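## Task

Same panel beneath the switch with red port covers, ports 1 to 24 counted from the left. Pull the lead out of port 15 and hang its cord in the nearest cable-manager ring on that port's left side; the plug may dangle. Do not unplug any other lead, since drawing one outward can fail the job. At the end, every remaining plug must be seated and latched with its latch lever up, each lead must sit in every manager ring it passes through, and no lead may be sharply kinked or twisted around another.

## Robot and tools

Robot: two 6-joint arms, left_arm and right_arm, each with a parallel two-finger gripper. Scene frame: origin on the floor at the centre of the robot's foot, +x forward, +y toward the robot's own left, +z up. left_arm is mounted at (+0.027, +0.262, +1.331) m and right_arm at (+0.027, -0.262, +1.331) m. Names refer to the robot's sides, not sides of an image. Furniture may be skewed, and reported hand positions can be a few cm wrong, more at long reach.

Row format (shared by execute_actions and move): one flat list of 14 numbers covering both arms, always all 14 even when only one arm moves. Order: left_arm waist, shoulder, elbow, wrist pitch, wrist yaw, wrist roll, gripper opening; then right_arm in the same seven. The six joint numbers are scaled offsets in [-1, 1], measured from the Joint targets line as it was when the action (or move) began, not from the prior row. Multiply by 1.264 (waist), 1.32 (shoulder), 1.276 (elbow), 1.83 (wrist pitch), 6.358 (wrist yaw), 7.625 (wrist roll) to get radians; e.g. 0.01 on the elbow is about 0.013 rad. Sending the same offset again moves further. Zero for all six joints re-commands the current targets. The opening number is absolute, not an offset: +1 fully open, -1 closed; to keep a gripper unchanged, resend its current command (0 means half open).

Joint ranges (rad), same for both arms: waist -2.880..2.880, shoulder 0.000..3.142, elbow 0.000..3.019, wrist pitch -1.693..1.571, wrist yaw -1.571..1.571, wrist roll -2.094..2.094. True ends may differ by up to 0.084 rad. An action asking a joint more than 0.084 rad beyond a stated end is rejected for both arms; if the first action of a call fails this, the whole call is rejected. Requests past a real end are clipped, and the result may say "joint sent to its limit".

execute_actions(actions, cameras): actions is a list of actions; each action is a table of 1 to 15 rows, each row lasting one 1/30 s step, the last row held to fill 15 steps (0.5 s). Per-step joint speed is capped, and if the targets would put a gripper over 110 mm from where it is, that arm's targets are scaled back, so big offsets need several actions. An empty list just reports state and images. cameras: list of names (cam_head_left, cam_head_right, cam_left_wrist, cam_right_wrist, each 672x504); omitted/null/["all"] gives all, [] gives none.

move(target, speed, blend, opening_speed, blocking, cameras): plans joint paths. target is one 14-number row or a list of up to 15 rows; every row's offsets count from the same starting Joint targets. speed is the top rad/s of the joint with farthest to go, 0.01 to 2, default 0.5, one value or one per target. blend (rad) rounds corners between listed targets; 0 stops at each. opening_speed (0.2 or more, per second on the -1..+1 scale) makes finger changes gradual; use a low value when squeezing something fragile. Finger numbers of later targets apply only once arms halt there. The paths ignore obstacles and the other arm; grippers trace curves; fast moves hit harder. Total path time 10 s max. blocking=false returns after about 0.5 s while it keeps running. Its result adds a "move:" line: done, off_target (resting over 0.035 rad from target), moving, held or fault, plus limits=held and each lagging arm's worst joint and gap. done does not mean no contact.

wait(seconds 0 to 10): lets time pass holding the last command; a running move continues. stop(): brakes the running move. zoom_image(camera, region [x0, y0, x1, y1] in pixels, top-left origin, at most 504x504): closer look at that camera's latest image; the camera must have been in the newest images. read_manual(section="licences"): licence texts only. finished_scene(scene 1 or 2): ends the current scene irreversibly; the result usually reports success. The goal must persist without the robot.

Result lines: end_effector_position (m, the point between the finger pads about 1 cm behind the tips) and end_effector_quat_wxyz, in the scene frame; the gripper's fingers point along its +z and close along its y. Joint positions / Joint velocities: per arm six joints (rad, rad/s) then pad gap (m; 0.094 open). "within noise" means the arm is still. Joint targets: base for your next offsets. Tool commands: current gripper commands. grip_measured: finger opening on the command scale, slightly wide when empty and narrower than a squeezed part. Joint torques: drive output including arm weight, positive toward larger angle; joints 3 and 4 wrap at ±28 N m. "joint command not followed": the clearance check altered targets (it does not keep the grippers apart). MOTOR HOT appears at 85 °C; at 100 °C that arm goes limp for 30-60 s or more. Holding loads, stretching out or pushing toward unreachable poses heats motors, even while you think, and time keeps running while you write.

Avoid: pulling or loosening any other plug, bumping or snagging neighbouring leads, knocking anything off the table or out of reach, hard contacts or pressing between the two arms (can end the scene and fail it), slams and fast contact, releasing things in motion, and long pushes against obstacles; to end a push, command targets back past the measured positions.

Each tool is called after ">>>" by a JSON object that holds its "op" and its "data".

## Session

>>> {"op": "execute_actions", "data": {"actions": []}}

Scene clock: 0.00 s.
left_arm: end_effector_position=(+0.4085, +0.4280, +1.0881) grip_measured=+1.000 end_effector_quat_wxyz=(+0.391, -0.229, +0.869, +0.197) | right_arm: end_effector_position=(+0.4185, +0.1553, +1.0602) grip_measured=+1.000 end_effector_quat_wxyz=(+0.457, -0.403, +0.779, -0.149)
Joint positions: left_arm=[1.235 2.449 0.584 1.356 -0.372 -0.012 0.094] | right_arm=[-0.01 2.668 1.133 0.937 0.747 -0.511 0.094]
Joint velocities: within noise
Joint torques (N m): no reading
Motor temperatures (°C): left_arm=[30 28 28 29 28 27 28] | right_arm=[28 31 27 25 26 25 28]
Heat: left arm: hottest waist 30 °C; right arm: hottest shoulder 31 °C.
Joint targets: left_arm=[1.236 2.454 0.578 1.359 -0.372 -0.012] | right_arm=[-0.008 2.659 1.139 0.943 0.747 -0.511]
Tool commands: left_gripper/opening=+1.0 right_gripper/opening=+1.0

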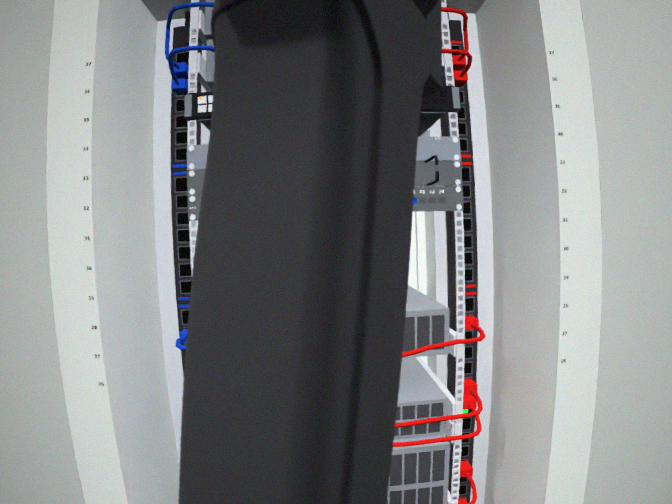

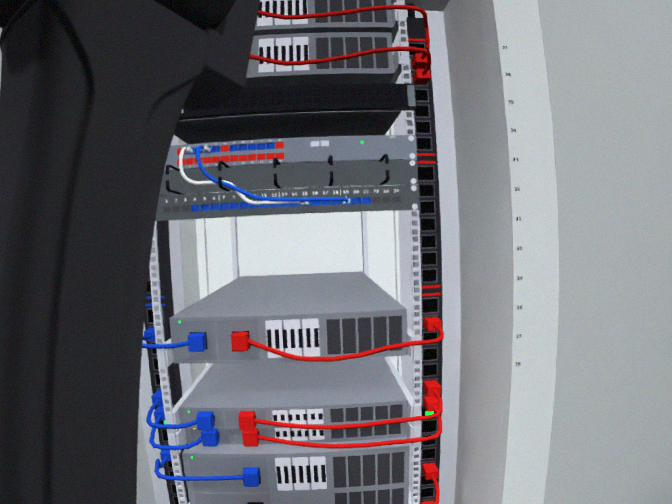

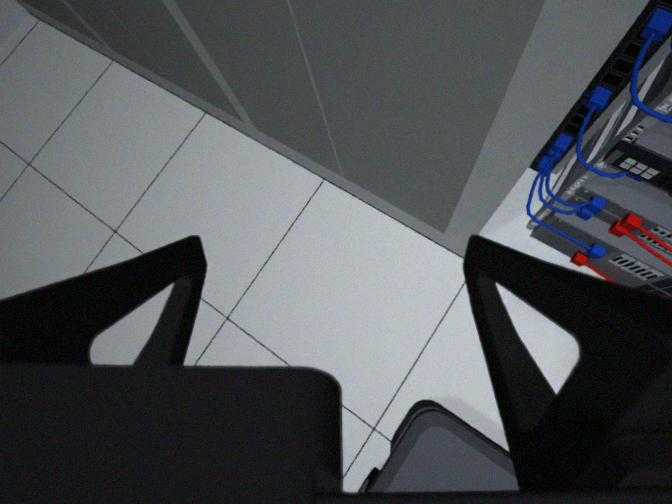

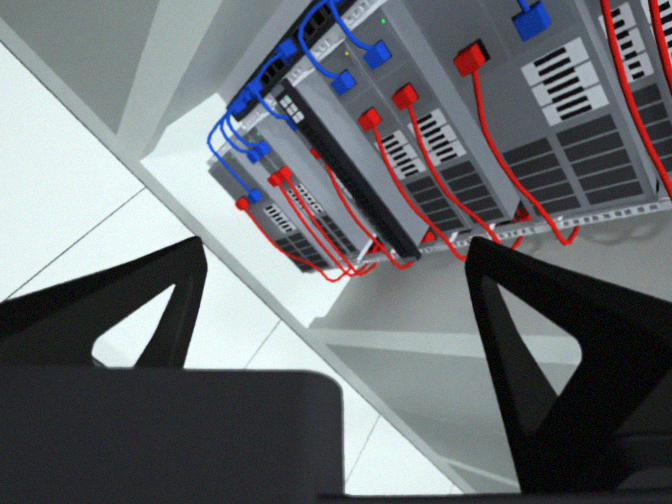

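>>> {"op": "zoom_image", "data": {"camera": "cam_head_right", "region": [150, 130, 290, 225]}}

>>> {"op": "zoom_image", "data": {"camera": "cam_head_right", "region": [280, 130, 420, 225]}}

Scaled by 3.600 from the camera's 672x504 image, which has a finer 960x720 frame.

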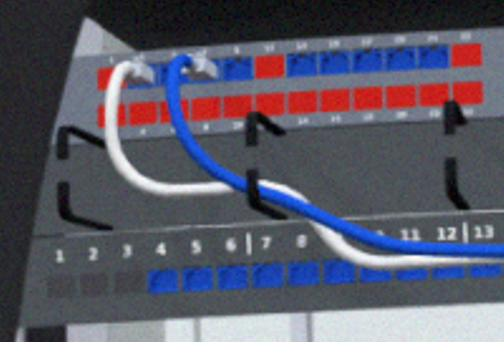

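Scaled by 3.600 from the camera's 672x504 image, which has a finer 960x720 frame.

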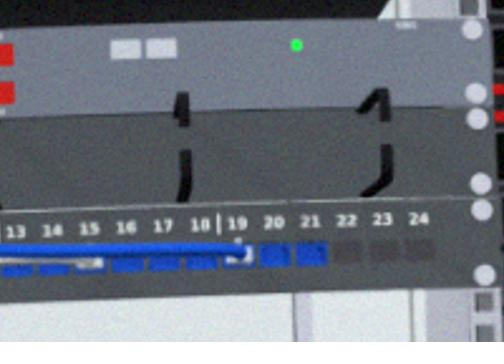

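>>> {"op": "move", "data": {"target": [0,0,0,0,0,0,1,-0.5657,-0.639,0.087,-0.1055,-0.0827,0.2532,1], "speed": 0.9}}

Scene clock: 4.93 s.
left_arm: end_effector_position=(+0.4085, +0.4280, +1.0881) grip_measured=+1.000 end_effector_quat_wxyz=(+0.391, -0.229, +0.869, +0.197) | right_arm: end_effector_position=(+0.7881, -0.1620, +1.5130) grip_measured=+1.000 end_effector_quat_wxyz=(+0.499, +0.503, +0.512, +0.485)
Joint positions: left_arm=[1.235 2.449 0.584 1.356 -0.372 -0.012 0.094] | right_arm=[-0.717 1.83 1.205 0.755 0.224 1.404 0.094]
Joint velocities: within noise
Joint torques (N m): left_arm=[-0.85 -8.88 -3.25 1.91 -0.06 -0.09] | right_arm=[3.31 -18.9 12.52 1.5 -0.18 0.03]
Motor temperatures (°C): left_arm=[30 28 28 29 28 27 28] | right_arm=[28 32 27 25 26 25 28]
Heat: left arm: hottest waist 30 °C; right arm: hottest shoulder 32 °C.
Joint targets: left_arm=[1.236 2.454 0.578 1.359 -0.372 -0.012] | right_arm=[-0.723 1.816 1.250 0.750 0.221 1.420]
move: off_target (right_arm); right_arm: the elbow is farthest, 0.045 rad from its target

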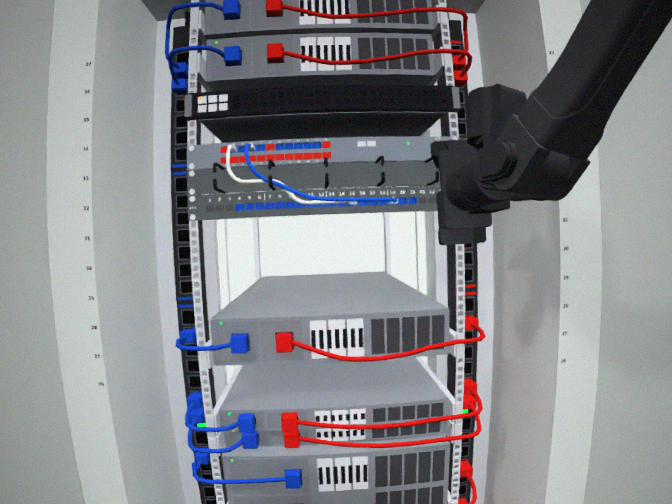

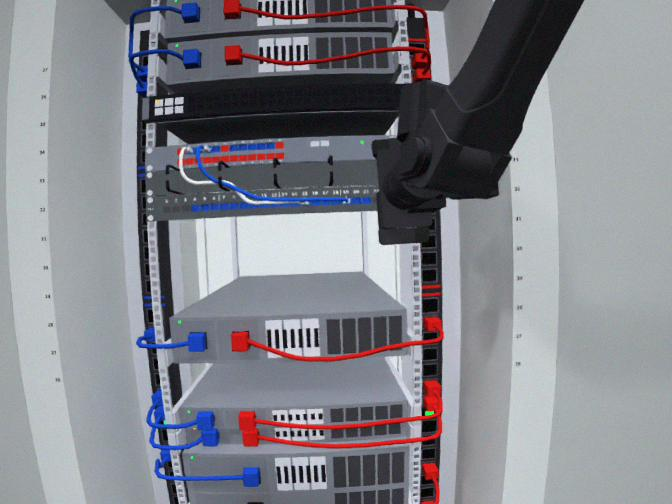

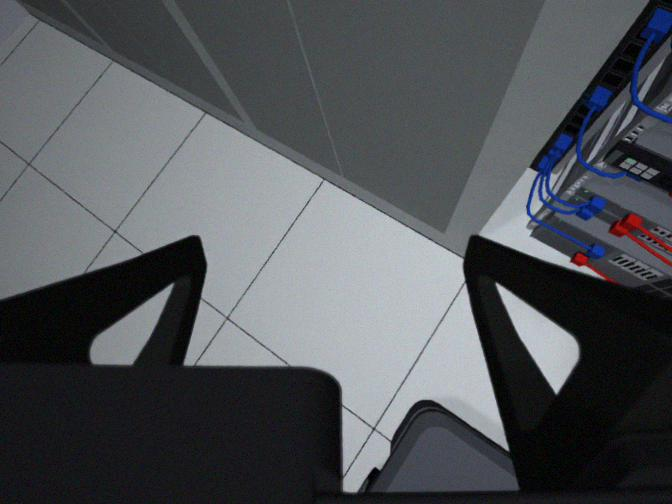

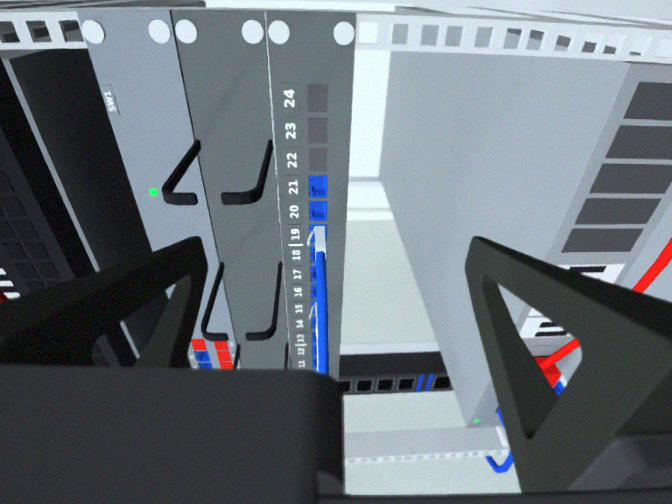

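>>> {"op": "zoom_image", "data": {"camera": "cam_right_wrist", "region": [200, 170, 370, 370]}}

>>> {"op": "zoom_image", "data": {"camera": "cam_head_left", "region": [200, 130, 340, 225]}}

>>> {"op": "zoom_image", "data": {"camera": "cam_head_left", "region": [310, 130, 450, 225]}}

Scaled by 2.520 from the camera's 672x504 image, which has a finer 960x720 frame.

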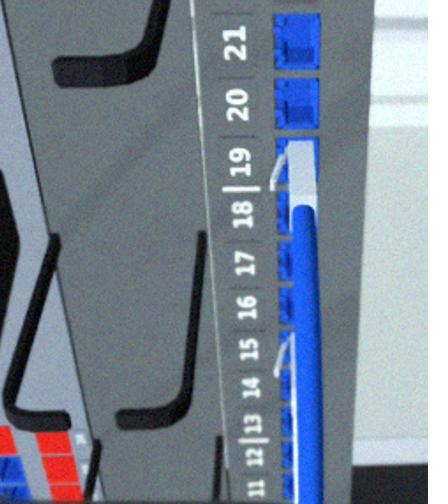

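Scaled by 3.600 from the camera's 672x504 image, which has a finer 960x720 frame.

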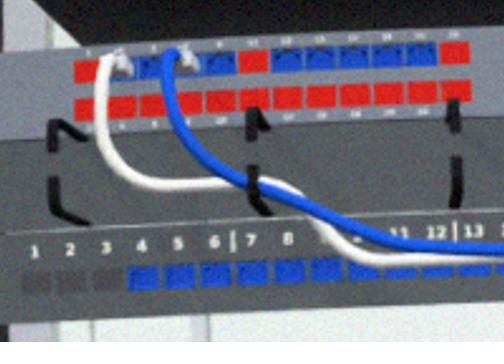

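Scaled by 3.600 from the camera's 672x504 image, which has a finer 960x720 frame.

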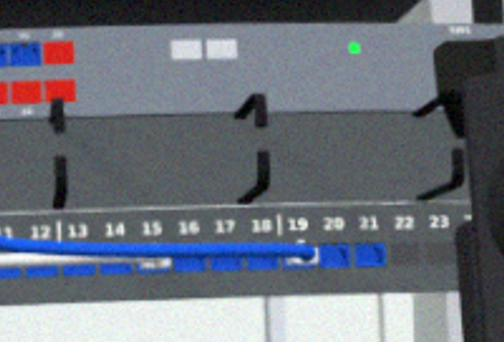

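>>> {"op": "move", "data": {"target": [-0.5253,-0.540,0.4538,-0.3,0.0039,-0.182,1,0,0,0,0,0,0,1], "speed": 0.8}}

>>> {"op": "zoom_image", "data": {"camera": "cam_left_wrist", "region": [200, 0, 480, 250]}}

Scene clock: 10.37 s.
left_arm: end_effector_position=(+0.7384, +0.0952, +1.5681) grip_measured=+1.000 end_effector_quat_wxyz=(+0.507, -0.491, +0.486, -0.516) | right_arm: end_effector_position=(+0.7881, -0.1619, +1.5130) grip_measured=+1.000 end_effector_quat_wxyz=(+0.498, +0.504, +0.512, +0.485)
Joint positions: left_arm=[0.569 1.733 1.124 0.825 -0.348 -1.392 0.094] | right_arm=[-0.717 1.83 1.205 0.755 0.223 1.406 0.094]
Joint velocities: within noise
Joint torques (N m): left_arm=[-3.08 -12.51 8.96 1.35 0.33 -0.08] | right_arm=[2.96 -18.84 12.51 1.5 -0.18 0.04]
Motor temperatures (°C): left_arm=[30 29 29 29 28 27 28] | right_arm=[28 32 28 25 26 25 28]
Heat: left arm: hottest waist 30 °C; right arm: hottest shoulder 32 °C.
Joint targets: left_arm=[0.572 1.741 1.157 0.810 -0.347 -1.400] | right_arm=[-0.723 1.816 1.250 0.750 0.221 1.420]
move: off_target (right_arm); right_arm: the elbow is farthest, 0.045 rad from its target

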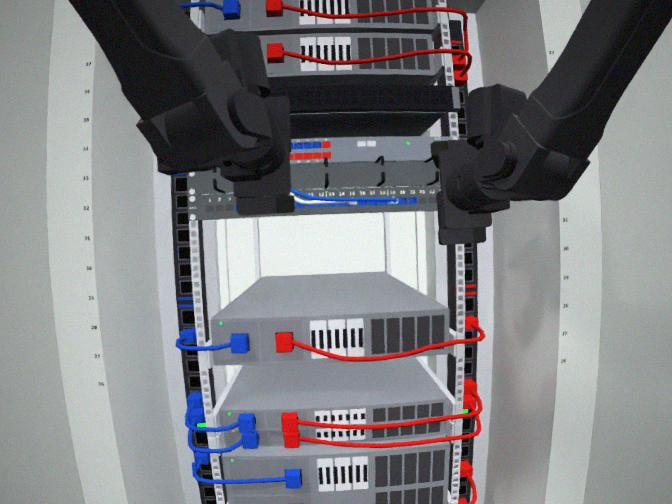

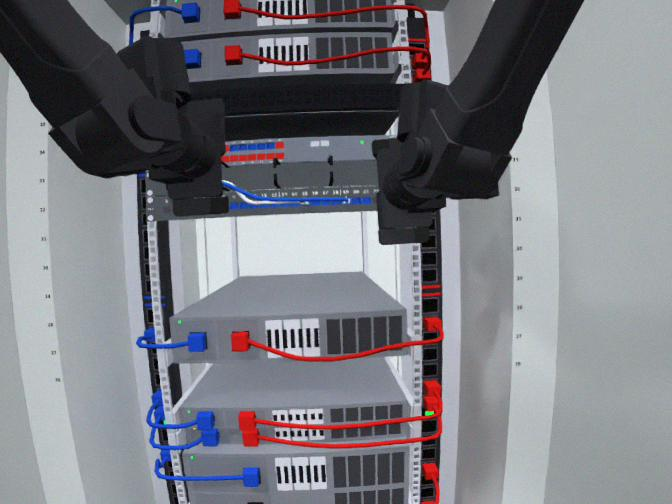

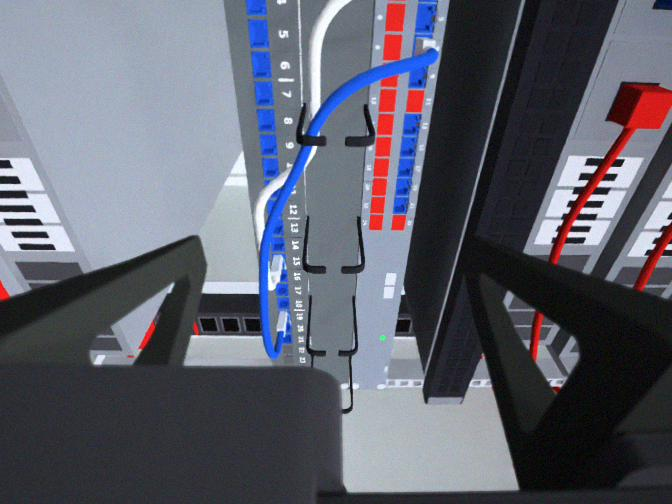

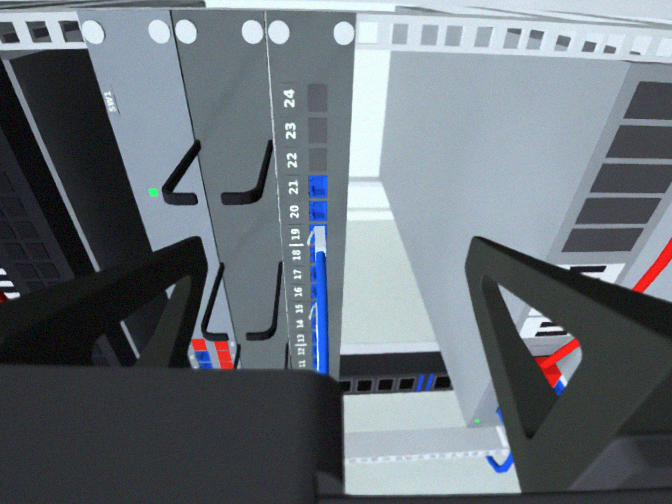

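Scaled by 1.800 from the camera's 672x504 image, which has a finer 960x720 frame.

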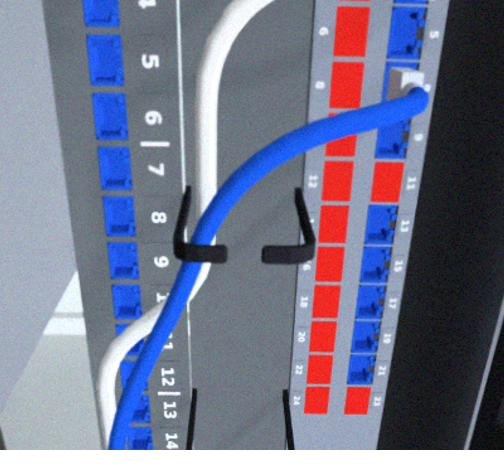

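>>> {"op": "zoom_image", "data": {"camera": "cam_left_wrist", "region": [230, 150, 350, 270]}}

>>> {"op": "zoom_image", "data": {"camera": "cam_left_wrist", "region": [230, 250, 350, 370]}}

>>> {"op": "zoom_image", "data": {"camera": "cam_right_wrist", "region": [270, 220, 370, 380]}}

Scaled by 4.200 from the camera's 672x504 image, which has a finer 960x720 frame.

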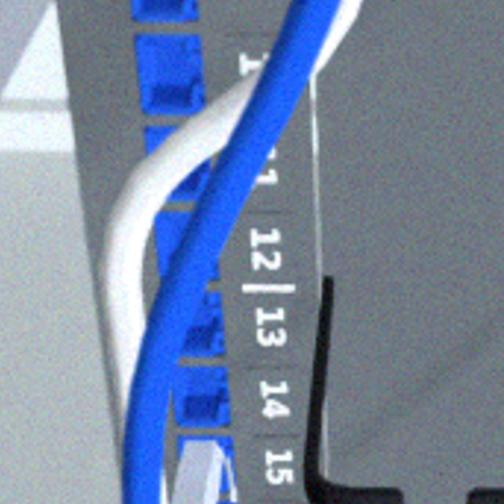

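Scaled by 4.200 from the camera's 672x504 image, which has a finer 960x720 frame.

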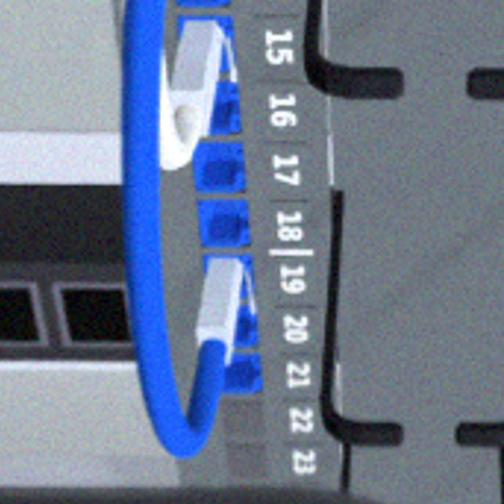

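Scaled by 3.150 from the camera's 672x504 image, which has a finer 960x720 frame.

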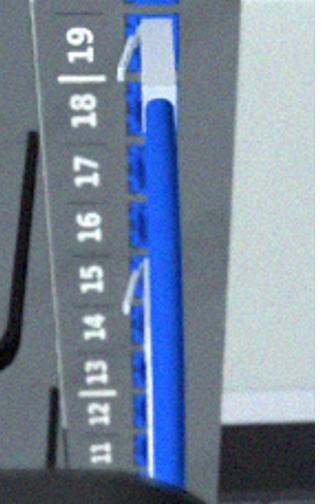

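>>> {"op": "move", "data": {"target": [0,0,0,0,0,0,1,0.178,0.1386,0.1403,0.0109,0.0304,-0.0046,-0.4], "speed": 0.3}}

>>> {"op": "zoom_image", "data": {"camera": "cam_right_wrist", "region": [210, 120, 460, 370]}}

>>> {"op": "zoom_image", "data": {"camera": "cam_left_wrist", "region": [230, 130, 350, 290]}}

Scene clock: 18.87 s.
left_arm: end_effector_position=(+0.7384, +0.0952, +1.5681) grip_measured=+1.000 end_effector_quat_wxyz=(+0.507, -0.491, +0.486, -0.516) | right_arm: end_effector_position=(+0.7961, -0.0198, +1.4994) grip_measured=-0.398 end_effector_quat_wxyz=(+0.488, +0.504, +0.511, +0.496)
Joint positions: left_arm=[0.569 1.733 1.124 0.825 -0.348 -1.393 0.094] | right_arm=[-0.506 1.991 1.373 0.755 0.412 1.4 0.028]
Joint velocities: within noise
Joint torques (N m): left_arm=[-2.32 -12.51 9.24 1.4 0.34 -0.06] | right_arm=[5.42 -18.78 13.74 2.26 0 -0.29]
Motor temperatures (°C): left_arm=[30 29 29 29 28 27 28] | right_arm=[28 33 30 25 26 25 28]
Heat: left arm: hottest waist 30 °C; right arm: hottest shoulder 33 °C.
Joint targets: left_arm=[0.572 1.741 1.157 0.810 -0.347 -1.400] | right_arm=[-0.498 1.999 1.429 0.770 0.414 1.385]
move: off_target (right_arm); right_arm: the elbow is farthest, 0.056 rad from its target

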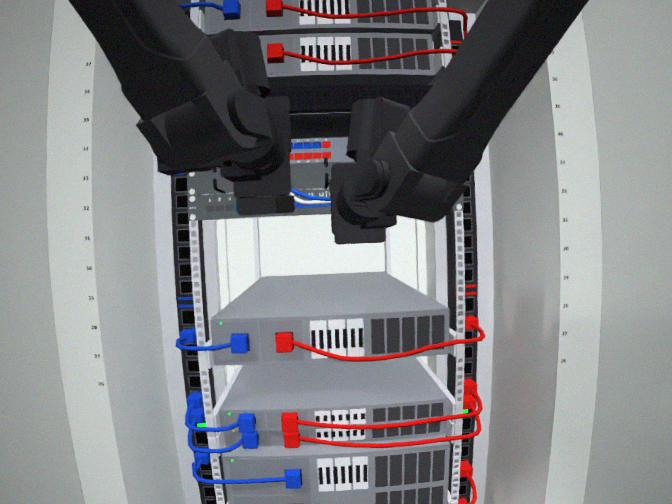

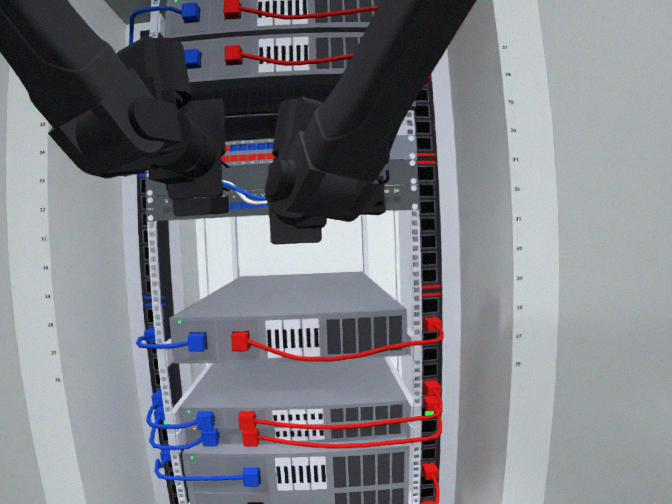

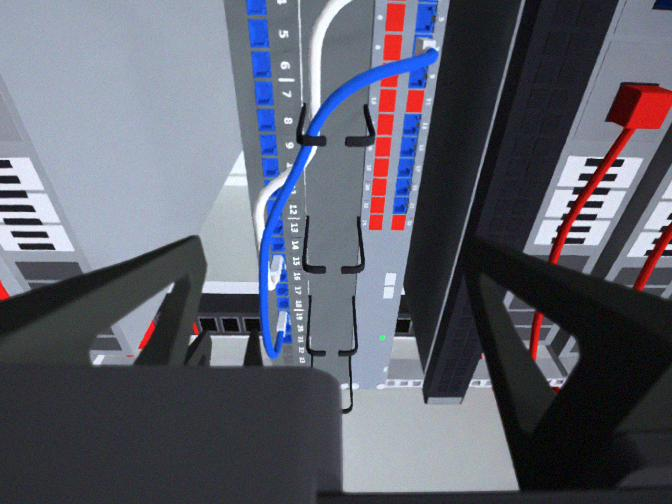

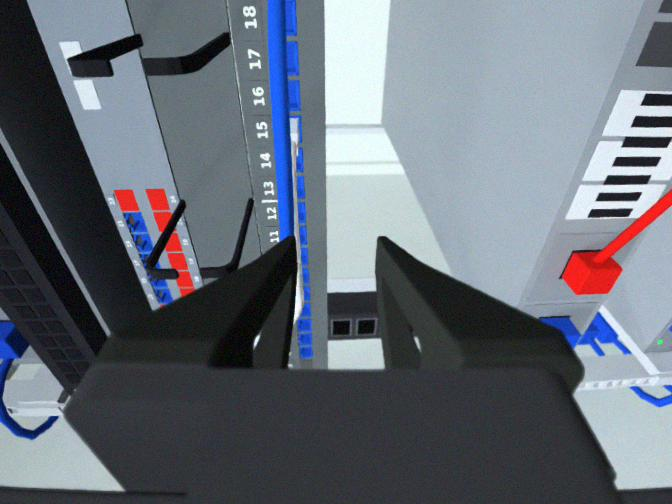

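Scaled by 2.016 from the camera's 672x504 image, which has a finer 960x720 frame.

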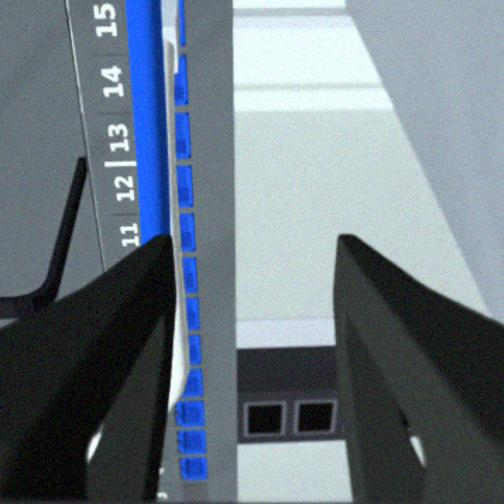

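Scaled by 3.150 from the camera's 672x504 image, which has a finer 960x720 frame.

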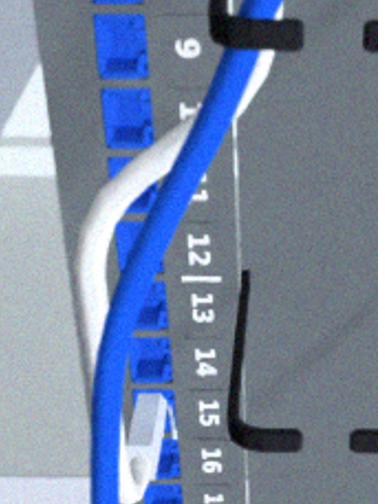

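>>> {"op": "move", "data": {"target": [0,0,0,0,0,0,1,-0.0182,-0.0333,0.0063,0.0027,0,-0.0017,-0.4], "speed": 0.15, "cameras": ["cam_right_wrist","cam_left_wrist"]}}

>>> {"op": "zoom_image", "data": {"camera": "cam_right_wrist", "region": [210, 20, 460, 270]}}

>>> {"op": "zoom_image", "data": {"camera": "cam_left_wrist", "region": [180, 200, 350, 370]}}

Scene clock: 20.50 s.
left_arm: end_effector_position=(+0.7384, +0.0952, +1.5681) grip_measured=+1.000 end_effector_quat_wxyz=(+0.507, -0.491, +0.486, -0.516) | right_arm: end_effector_position=(+0.7979, -0.0200, +1.5045) grip_measured=-0.398 end_effector_quat_wxyz=(+0.492, +0.501, +0.511, +0.496)
Joint positions: left_arm=[0.569 1.733 1.124 0.825 -0.348 -1.393 0.094] | right_arm=[-0.506 1.989 1.38 0.756 0.412 1.388 0.028]
Joint velocities: within noise
Joint torques (N m): left_arm=[-2.84 -12.63 9.11 1.47 0.31 -0.05] | right_arm=[3.49 -22.01 13.85 2.59 -0.01 -0.29]
Motor temperatures (°C): left_arm=[30 30 30 29 28 27 28] | right_arm=[28 33 30 25 26 25 28]
Heat: left arm: hottest waist 30 °C; right arm: hottest shoulder 33 °C.
Joint targets: left_arm=[0.572 1.741 1.157 0.810 -0.347 -1.400] | right_arm=[-0.521 1.955 1.437 0.775 0.414 1.372]
move: off_target (right_arm); right_arm: the elbow is farthest, 0.057 rad from its target
Images, in order (width x height): cam_left_wrist 672x504, cam_right_wrist 672x504.

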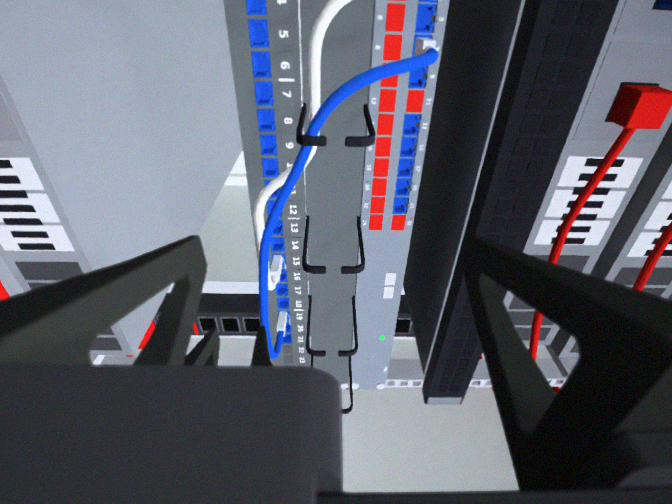

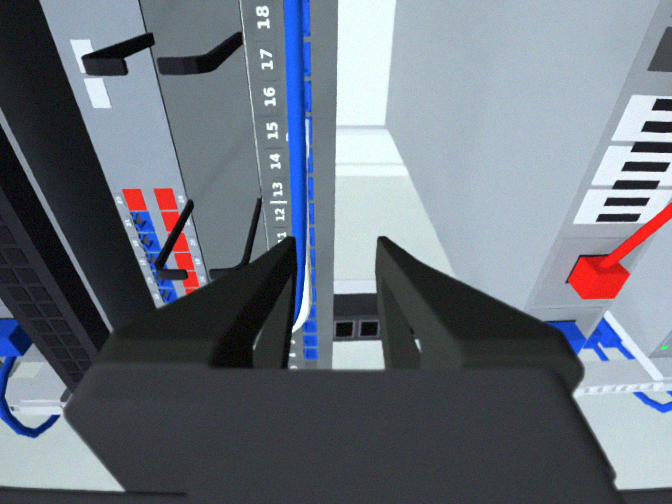

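Scaled by 2.016 from the camera's 672x504 image, which has a finer 960x720 frame.

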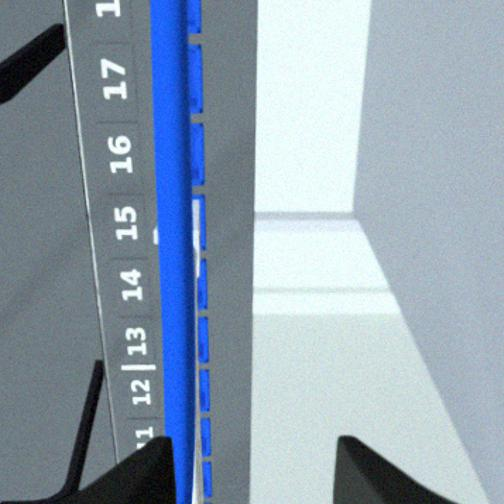

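Scaled by 2.965 from the camera's 672x504 image, which has a finer 960x720 frame.

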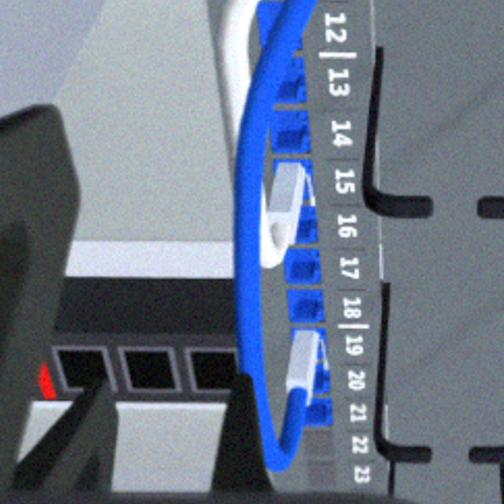

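>>> {"op": "move", "data": {"target": [0,0,0,0,0,0,1,-0.0063,-0.0152,0,0,0,0,-0.4], "speed": 0.15, "cameras": ["cam_right_wrist"]}}

Scene clock: 22.27 s.
left_arm: end_effector_position=(+0.7384, +0.0952, +1.5681) grip_measured=+1.000 end_effector_quat_wxyz=(+0.507, -0.491, +0.486, -0.516) | right_arm: end_effector_position=(+0.7990, -0.0272, +1.5227) grip_measured=-0.398 end_effector_quat_wxyz=(+0.498, +0.499, +0.501, +0.501)
Joint positions: left_arm=[0.569 1.733 1.124 0.825 -0.348 -1.393 0.094] | right_arm=[-0.511 1.965 1.38 0.756 0.412 1.387 0.028]
Joint velocities: within noise
Joint torques (N m): left_arm=[-2.49 -12.57 9.13 1.4 0.3 -0.07] | right_arm=[2.78 -21.71 14 2.47 -0.02 -0.29]
Motor temperatures (°C): left_arm=[30 30 30 29 28 27 28] | right_arm=[28 34 31 25 26 25 28]
Heat: left arm: hottest waist 30 °C; right arm: hottest shoulder 34 °C.
Joint targets: left_arm=[0.572 1.741 1.157 0.810 -0.347 -1.400] | right_arm=[-0.529 1.934 1.437 0.775 0.414 1.372]
move: off_target (right_arm); right_arm: the elbow is farthest, 0.057 rad from its target
Images, in order (width x height): cam_right_wrist 672x504.

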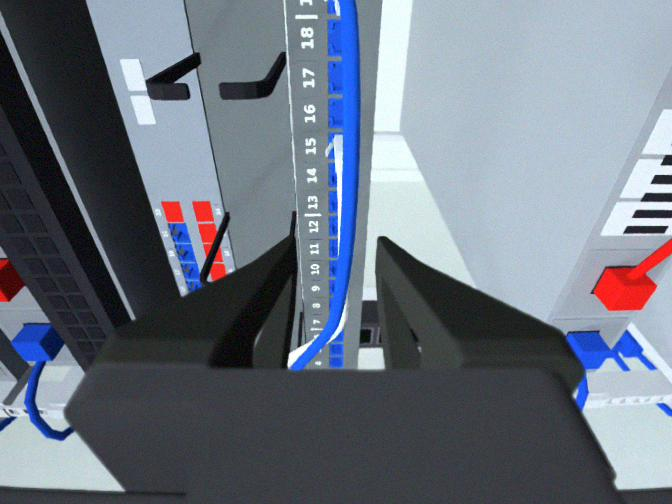

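>>> {"op": "zoom_image", "data": {"camera": "cam_right_wrist", "region": [270, 90, 400, 250]}}

Scaled by 3.150 from the camera's 672x504 image, which has a finer 960x720 frame.

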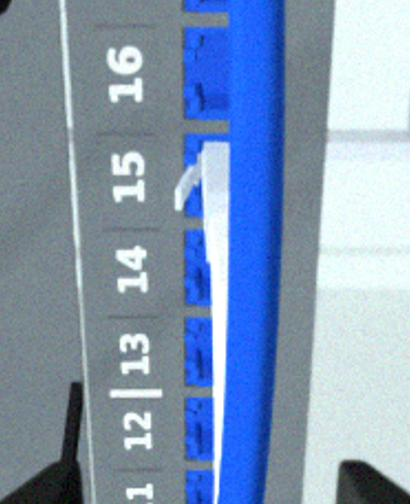

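>>> {"op": "move", "data": {"target": [0,0,0,0,0,0,1,-0.0237,0.0955,0.1144,-0.0481,-0.0041,0.0004,-0.4], "speed": 0.12, "cameras": ["cam_right_wrist","cam_left_wrist"]}}

>>> {"op": "zoom_image", "data": {"camera": "cam_right_wrist", "region": [230, 40, 440, 290]}}

>>> {"op": "zoom_image", "data": {"camera": "cam_left_wrist", "region": [180, 200, 350, 370]}}

Scene clock: 25.07 s.
left_arm: end_effector_position=(+0.7384, +0.0952, +1.5681) grip_measured=+1.000 end_effector_quat_wxyz=(+0.507, -0.491, +0.486, -0.516) | right_arm: end_effector_position=(+0.8409, -0.0285, +1.5275) grip_measured=-0.398 end_effector_quat_wxyz=(+0.503, +0.498, +0.495, +0.504)
Joint positions: left_arm=[0.569 1.733 1.124 0.825 -0.348 -1.393 0.094] | right_arm=[-0.537 2.039 1.527 0.698 0.39 1.387 0.028]
Joint velocities: within noise
Joint torques (N m): left_arm=[-2.08 -12.81 9.18 1.24 0.34 -0.09] | right_arm=[2.78 -18.73 14.19 1.25 -0.17 -0.26]
Motor temperatures (°C): left_arm=[30 30 30 29 28 27 28] | right_arm=[28 34 31 25 26 25 28]
Heat: left arm: hottest waist 30 °C; right arm: hottest shoulder 34 °C.
Joint targets: left_arm=[0.572 1.741 1.157 0.810 -0.347 -1.400] | right_arm=[-0.559 2.060 1.583 0.687 0.388 1.375]
move: off_target (right_arm); right_arm: the elbow is farthest, 0.056 rad from its target
Images, in order (width x height): cam_left_wrist 672x504, cam_right_wrist 672x504.

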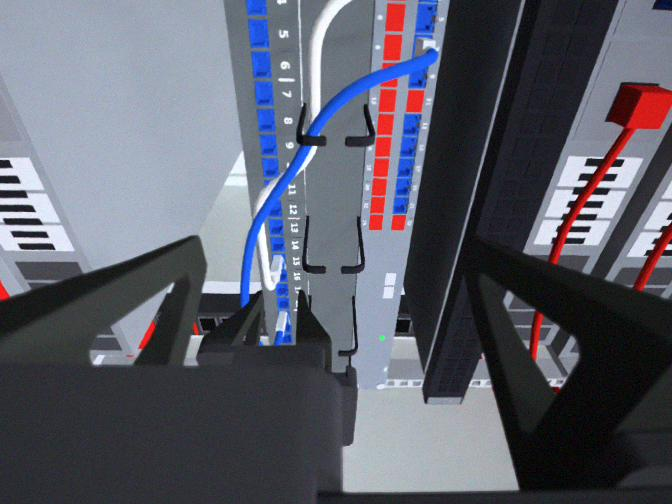

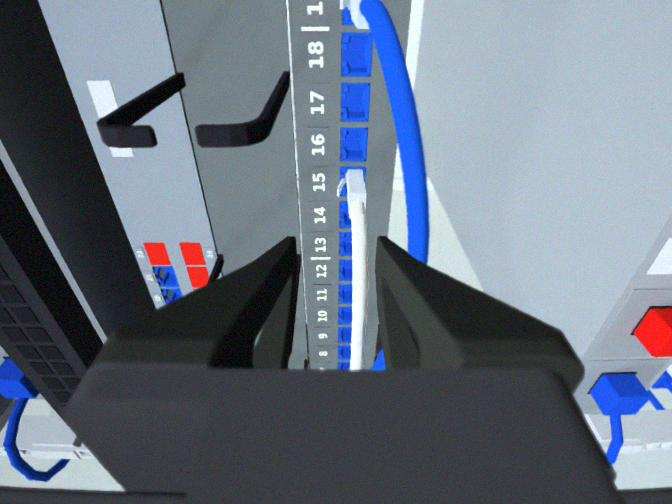

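Scaled by 2.016 from the camera's 672x504 image, which has a finer 960x720 frame.

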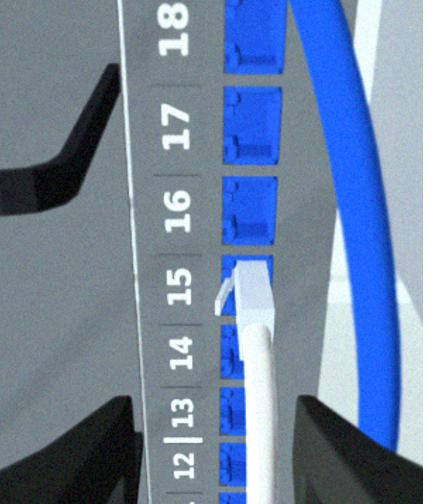

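Scaled by 2.965 from the camera's 672x504 image, which has a finer 960x720 frame.

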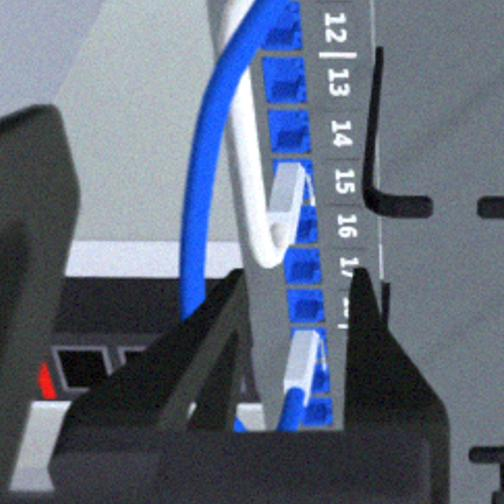

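>>> {"op": "move", "data": {"target": [0,0,0,0,0,0,1,-0.0133,0.0409,0.0766,-0.0302,-0.0023,0.0005,-0.55], "speed": 0.1, "opening_speed": 0.3, "cameras": ["cam_right_wrist","cam_left_wrist"]}}

>>> {"op": "zoom_image", "data": {"camera": "cam_right_wrist", "region": [230, 80, 440, 330]}}

>>> {"op": "zoom_image", "data": {"camera": "cam_left_wrist", "region": [180, 200, 350, 370]}}

Scene clock: 28.83 s.
left_arm: end_effector_position=(+0.7384, +0.0952, +1.5681) grip_measured=+1.000 end_effector_quat_wxyz=(+0.507, -0.491, +0.486, -0.516) | right_arm: end_effector_position=(+0.8664, -0.0269, +1.5260) grip_measured=-0.548 end_effector_quat_wxyz=(+0.502, +0.497, +0.499, +0.502)
Joint positions: left_arm=[0.569 1.733 1.124 0.825 -0.348 -1.393 0.094] | right_arm=[-0.55 2.089 1.625 0.643 0.375 1.387 0.021]
Joint velocities: within noise
Joint torques (N m): left_arm=[-2.49 -12.1 9.2 1.43 0.33 -0.03] | right_arm=[2.61 -19.19 14.46 1.14 -0.19 -0.22]
Motor temperatures (°C): left_arm=[30 30 30 29 28 27 28] | right_arm=[28 34 33 25 26 25 28]
Heat: left arm: hottest waist 30 °C; right arm: hottest shoulder 34 °C.
Joint targets: left_arm=[0.572 1.741 1.157 0.810 -0.347 -1.400] | right_arm=[-0.576 2.115 1.681 0.632 0.374 1.378]
move: off_target (right_arm); right_arm: the elbow is farthest, 0.056 rad from its target
Images, in order (width x height): cam_left_wrist 672x504, cam_right_wrist 672x504.

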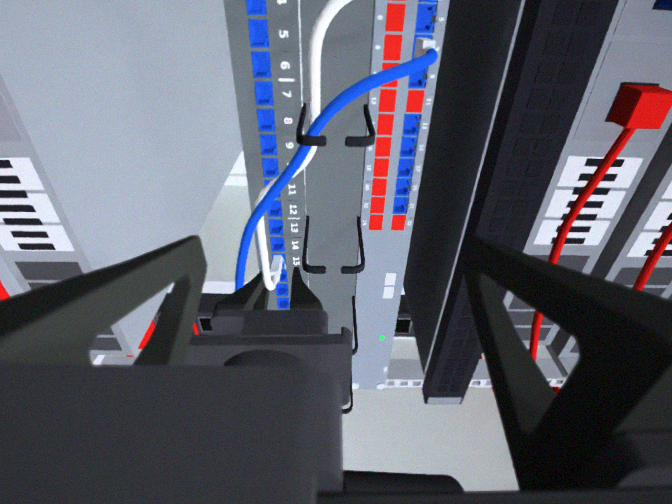

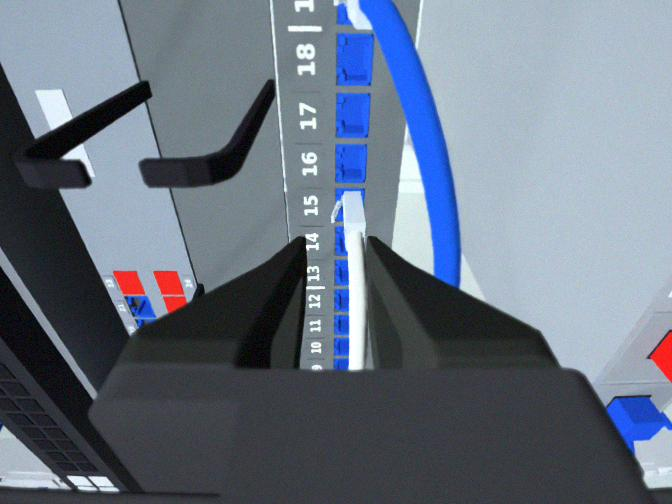

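Scaled by 2.016 from the camera's 672x504 image, which has a finer 960x720 frame.

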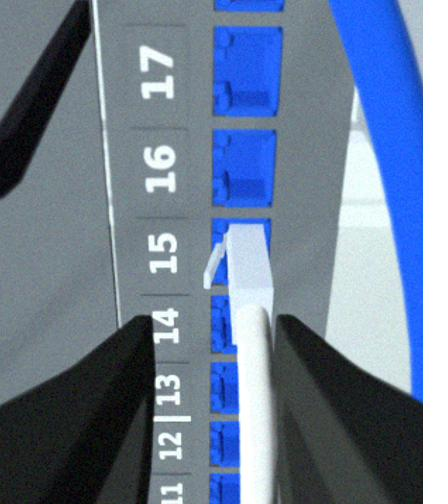

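Scaled by 2.965 from the camera's 672x504 image, which has a finer 960x720 frame.

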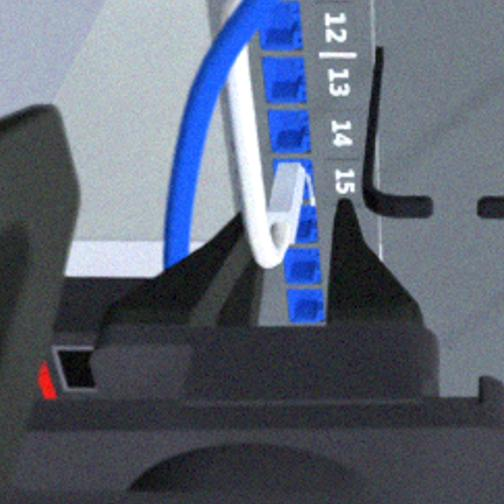

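>>> {"op": "move", "data": {"target": [0,0,0,0,0,0,1,-0.0055,0.0083,0,0,0,0,-0.55], "speed": 0.1, "cameras": ["cam_right_wrist"]}}

>>> {"op": "zoom_image", "data": {"camera": "cam_right_wrist", "region": [270, 160, 420, 310]}}

Scene clock: 30.57 s.
left_arm: end_effector_position=(+0.7384, +0.0952, +1.5681) grip_measured=+1.000 end_effector_quat_wxyz=(+0.507, -0.491, +0.486, -0.516) | right_arm: end_effector_position=(+0.8680, -0.0281, +1.5198) grip_measured=-0.548 end_effector_quat_wxyz=(+0.502, +0.498, +0.501, +0.500)
Joint positions: left_arm=[0.569 1.733 1.124 0.825 -0.348 -1.393 0.094] | right_arm=[-0.553 2.098 1.628 0.643 0.374 1.387 0.021]
Joint velocities: within noise
Joint torques (N m): left_arm=[-3.14 -12.28 9.07 1.31 0.32 -0.09] | right_arm=[2.43 -19.14 14.2 1.22 -0.12 -0.2]
Motor temperatures (°C): left_arm=[30 30 31 29 28 27 28] | right_arm=[28 34 33 25 26 25 28]
Heat: left arm: hottest elbow 31 °C; right arm: hottest shoulder 34 °C.
Joint targets: left_arm=[0.572 1.741 1.157 0.810 -0.347 -1.400] | right_arm=[-0.583 2.126 1.681 0.632 0.374 1.378]
move: off_target (right_arm); right_arm: the elbow is farthest, 0.053 rad from its target
Images, in order (width x height): cam_right_wrist 672x504.

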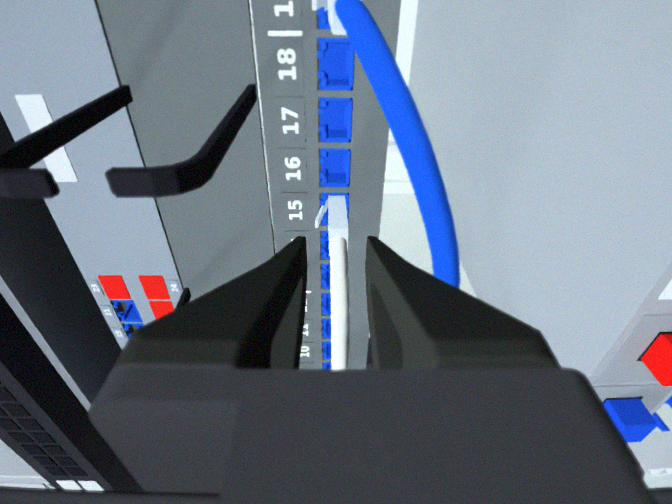

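Scaled by 3.360 from the camera's 672x504 image, which has a finer 960x720 frame.

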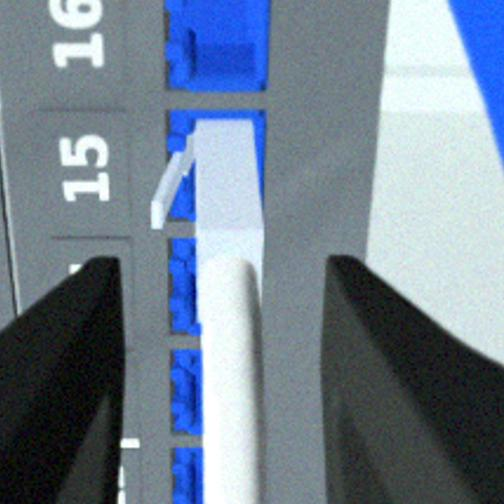

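>>> {"op": "move", "data": {"target": [0,0,0,0,0,0,1,-0.0095,0.0235,0.0498,-0.0175,-0.0013,0.0003,-0.55], "speed": 0.08, "cameras": ["cam_right_wrist","cam_left_wrist"]}}

>>> {"op": "zoom_image", "data": {"camera": "cam_right_wrist", "region": [270, 160, 420, 310]}}

>>> {"op": "zoom_image", "data": {"camera": "cam_left_wrist", "region": [180, 200, 350, 370]}}

Scene clock: 32.33 s.
left_arm: end_effector_position=(+0.7384, +0.0952, +1.5681) grip_measured=+1.000 end_effector_quat_wxyz=(+0.507, -0.491, +0.486, -0.516) | right_arm: end_effector_position=(+0.8828, -0.0272, +1.5219) grip_measured=-0.548 end_effector_quat_wxyz=(+0.502, +0.497, +0.500, +0.501)
Joint positions: left_arm=[0.569 1.733 1.124 0.825 -0.348 -1.393 0.094] | right_arm=[-0.559 2.126 1.688 0.613 0.366 1.387 0.021]
Joint velocities: within noise
Joint torques (N m): left_arm=[-2.55 -12.75 9.16 1.39 0.32 -0.11] | right_arm=[1.79 -19.25 14.64 1.21 -0.13 -0.19]
Motor temperatures (°C): left_arm=[30 30 31 29 28 27 28] | right_arm=[28 34 34 25 26 25 28]
Heat: left arm: hottest elbow 31 °C; right arm: hottest shoulder 34 °C.
Joint targets: left_arm=[0.572 1.741 1.157 0.810 -0.347 -1.400] | right_arm=[-0.595 2.157 1.744 0.600 0.366 1.381]
move: off_target (right_arm); right_arm: the elbow is farthest, 0.056 rad from its target
Images, in order (width x height): cam_left_wrist 672x504, cam_right_wrist 672x504.

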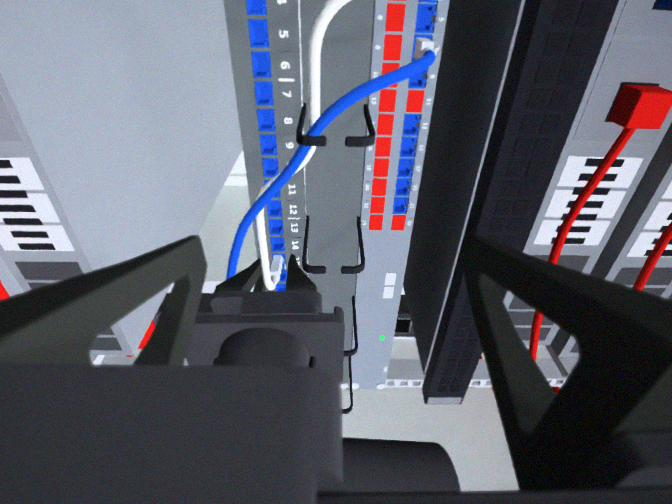

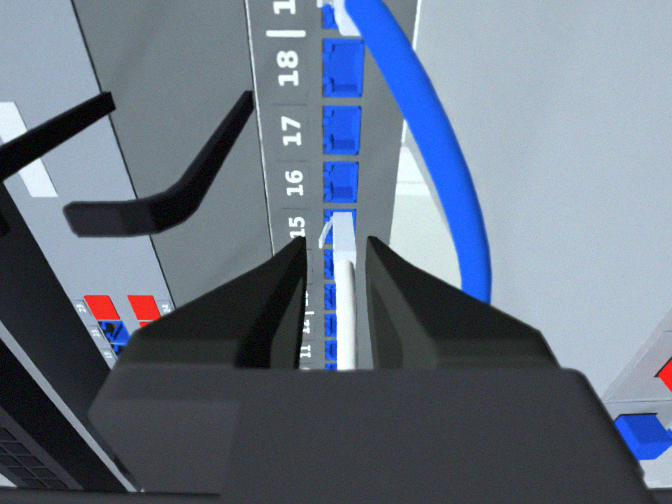

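Scaled by 3.360 from the camera's 672x504 image, which has a finer 960x720 frame.

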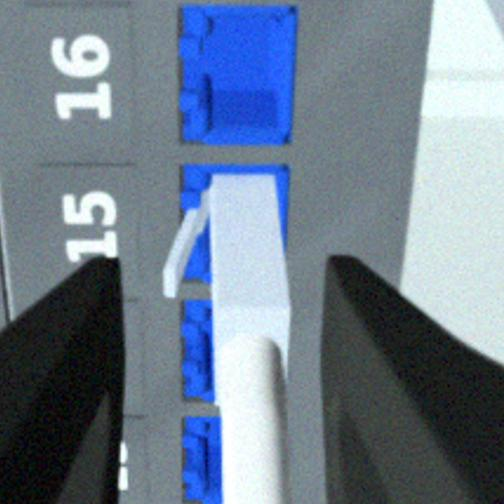

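Scaled by 2.965 from the camera's 672x504 image, which has a finer 960x720 frame.

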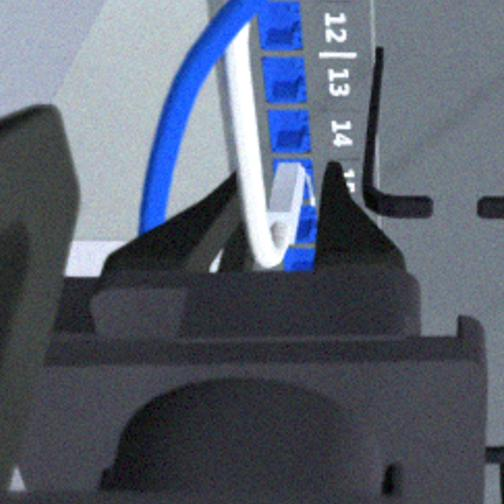

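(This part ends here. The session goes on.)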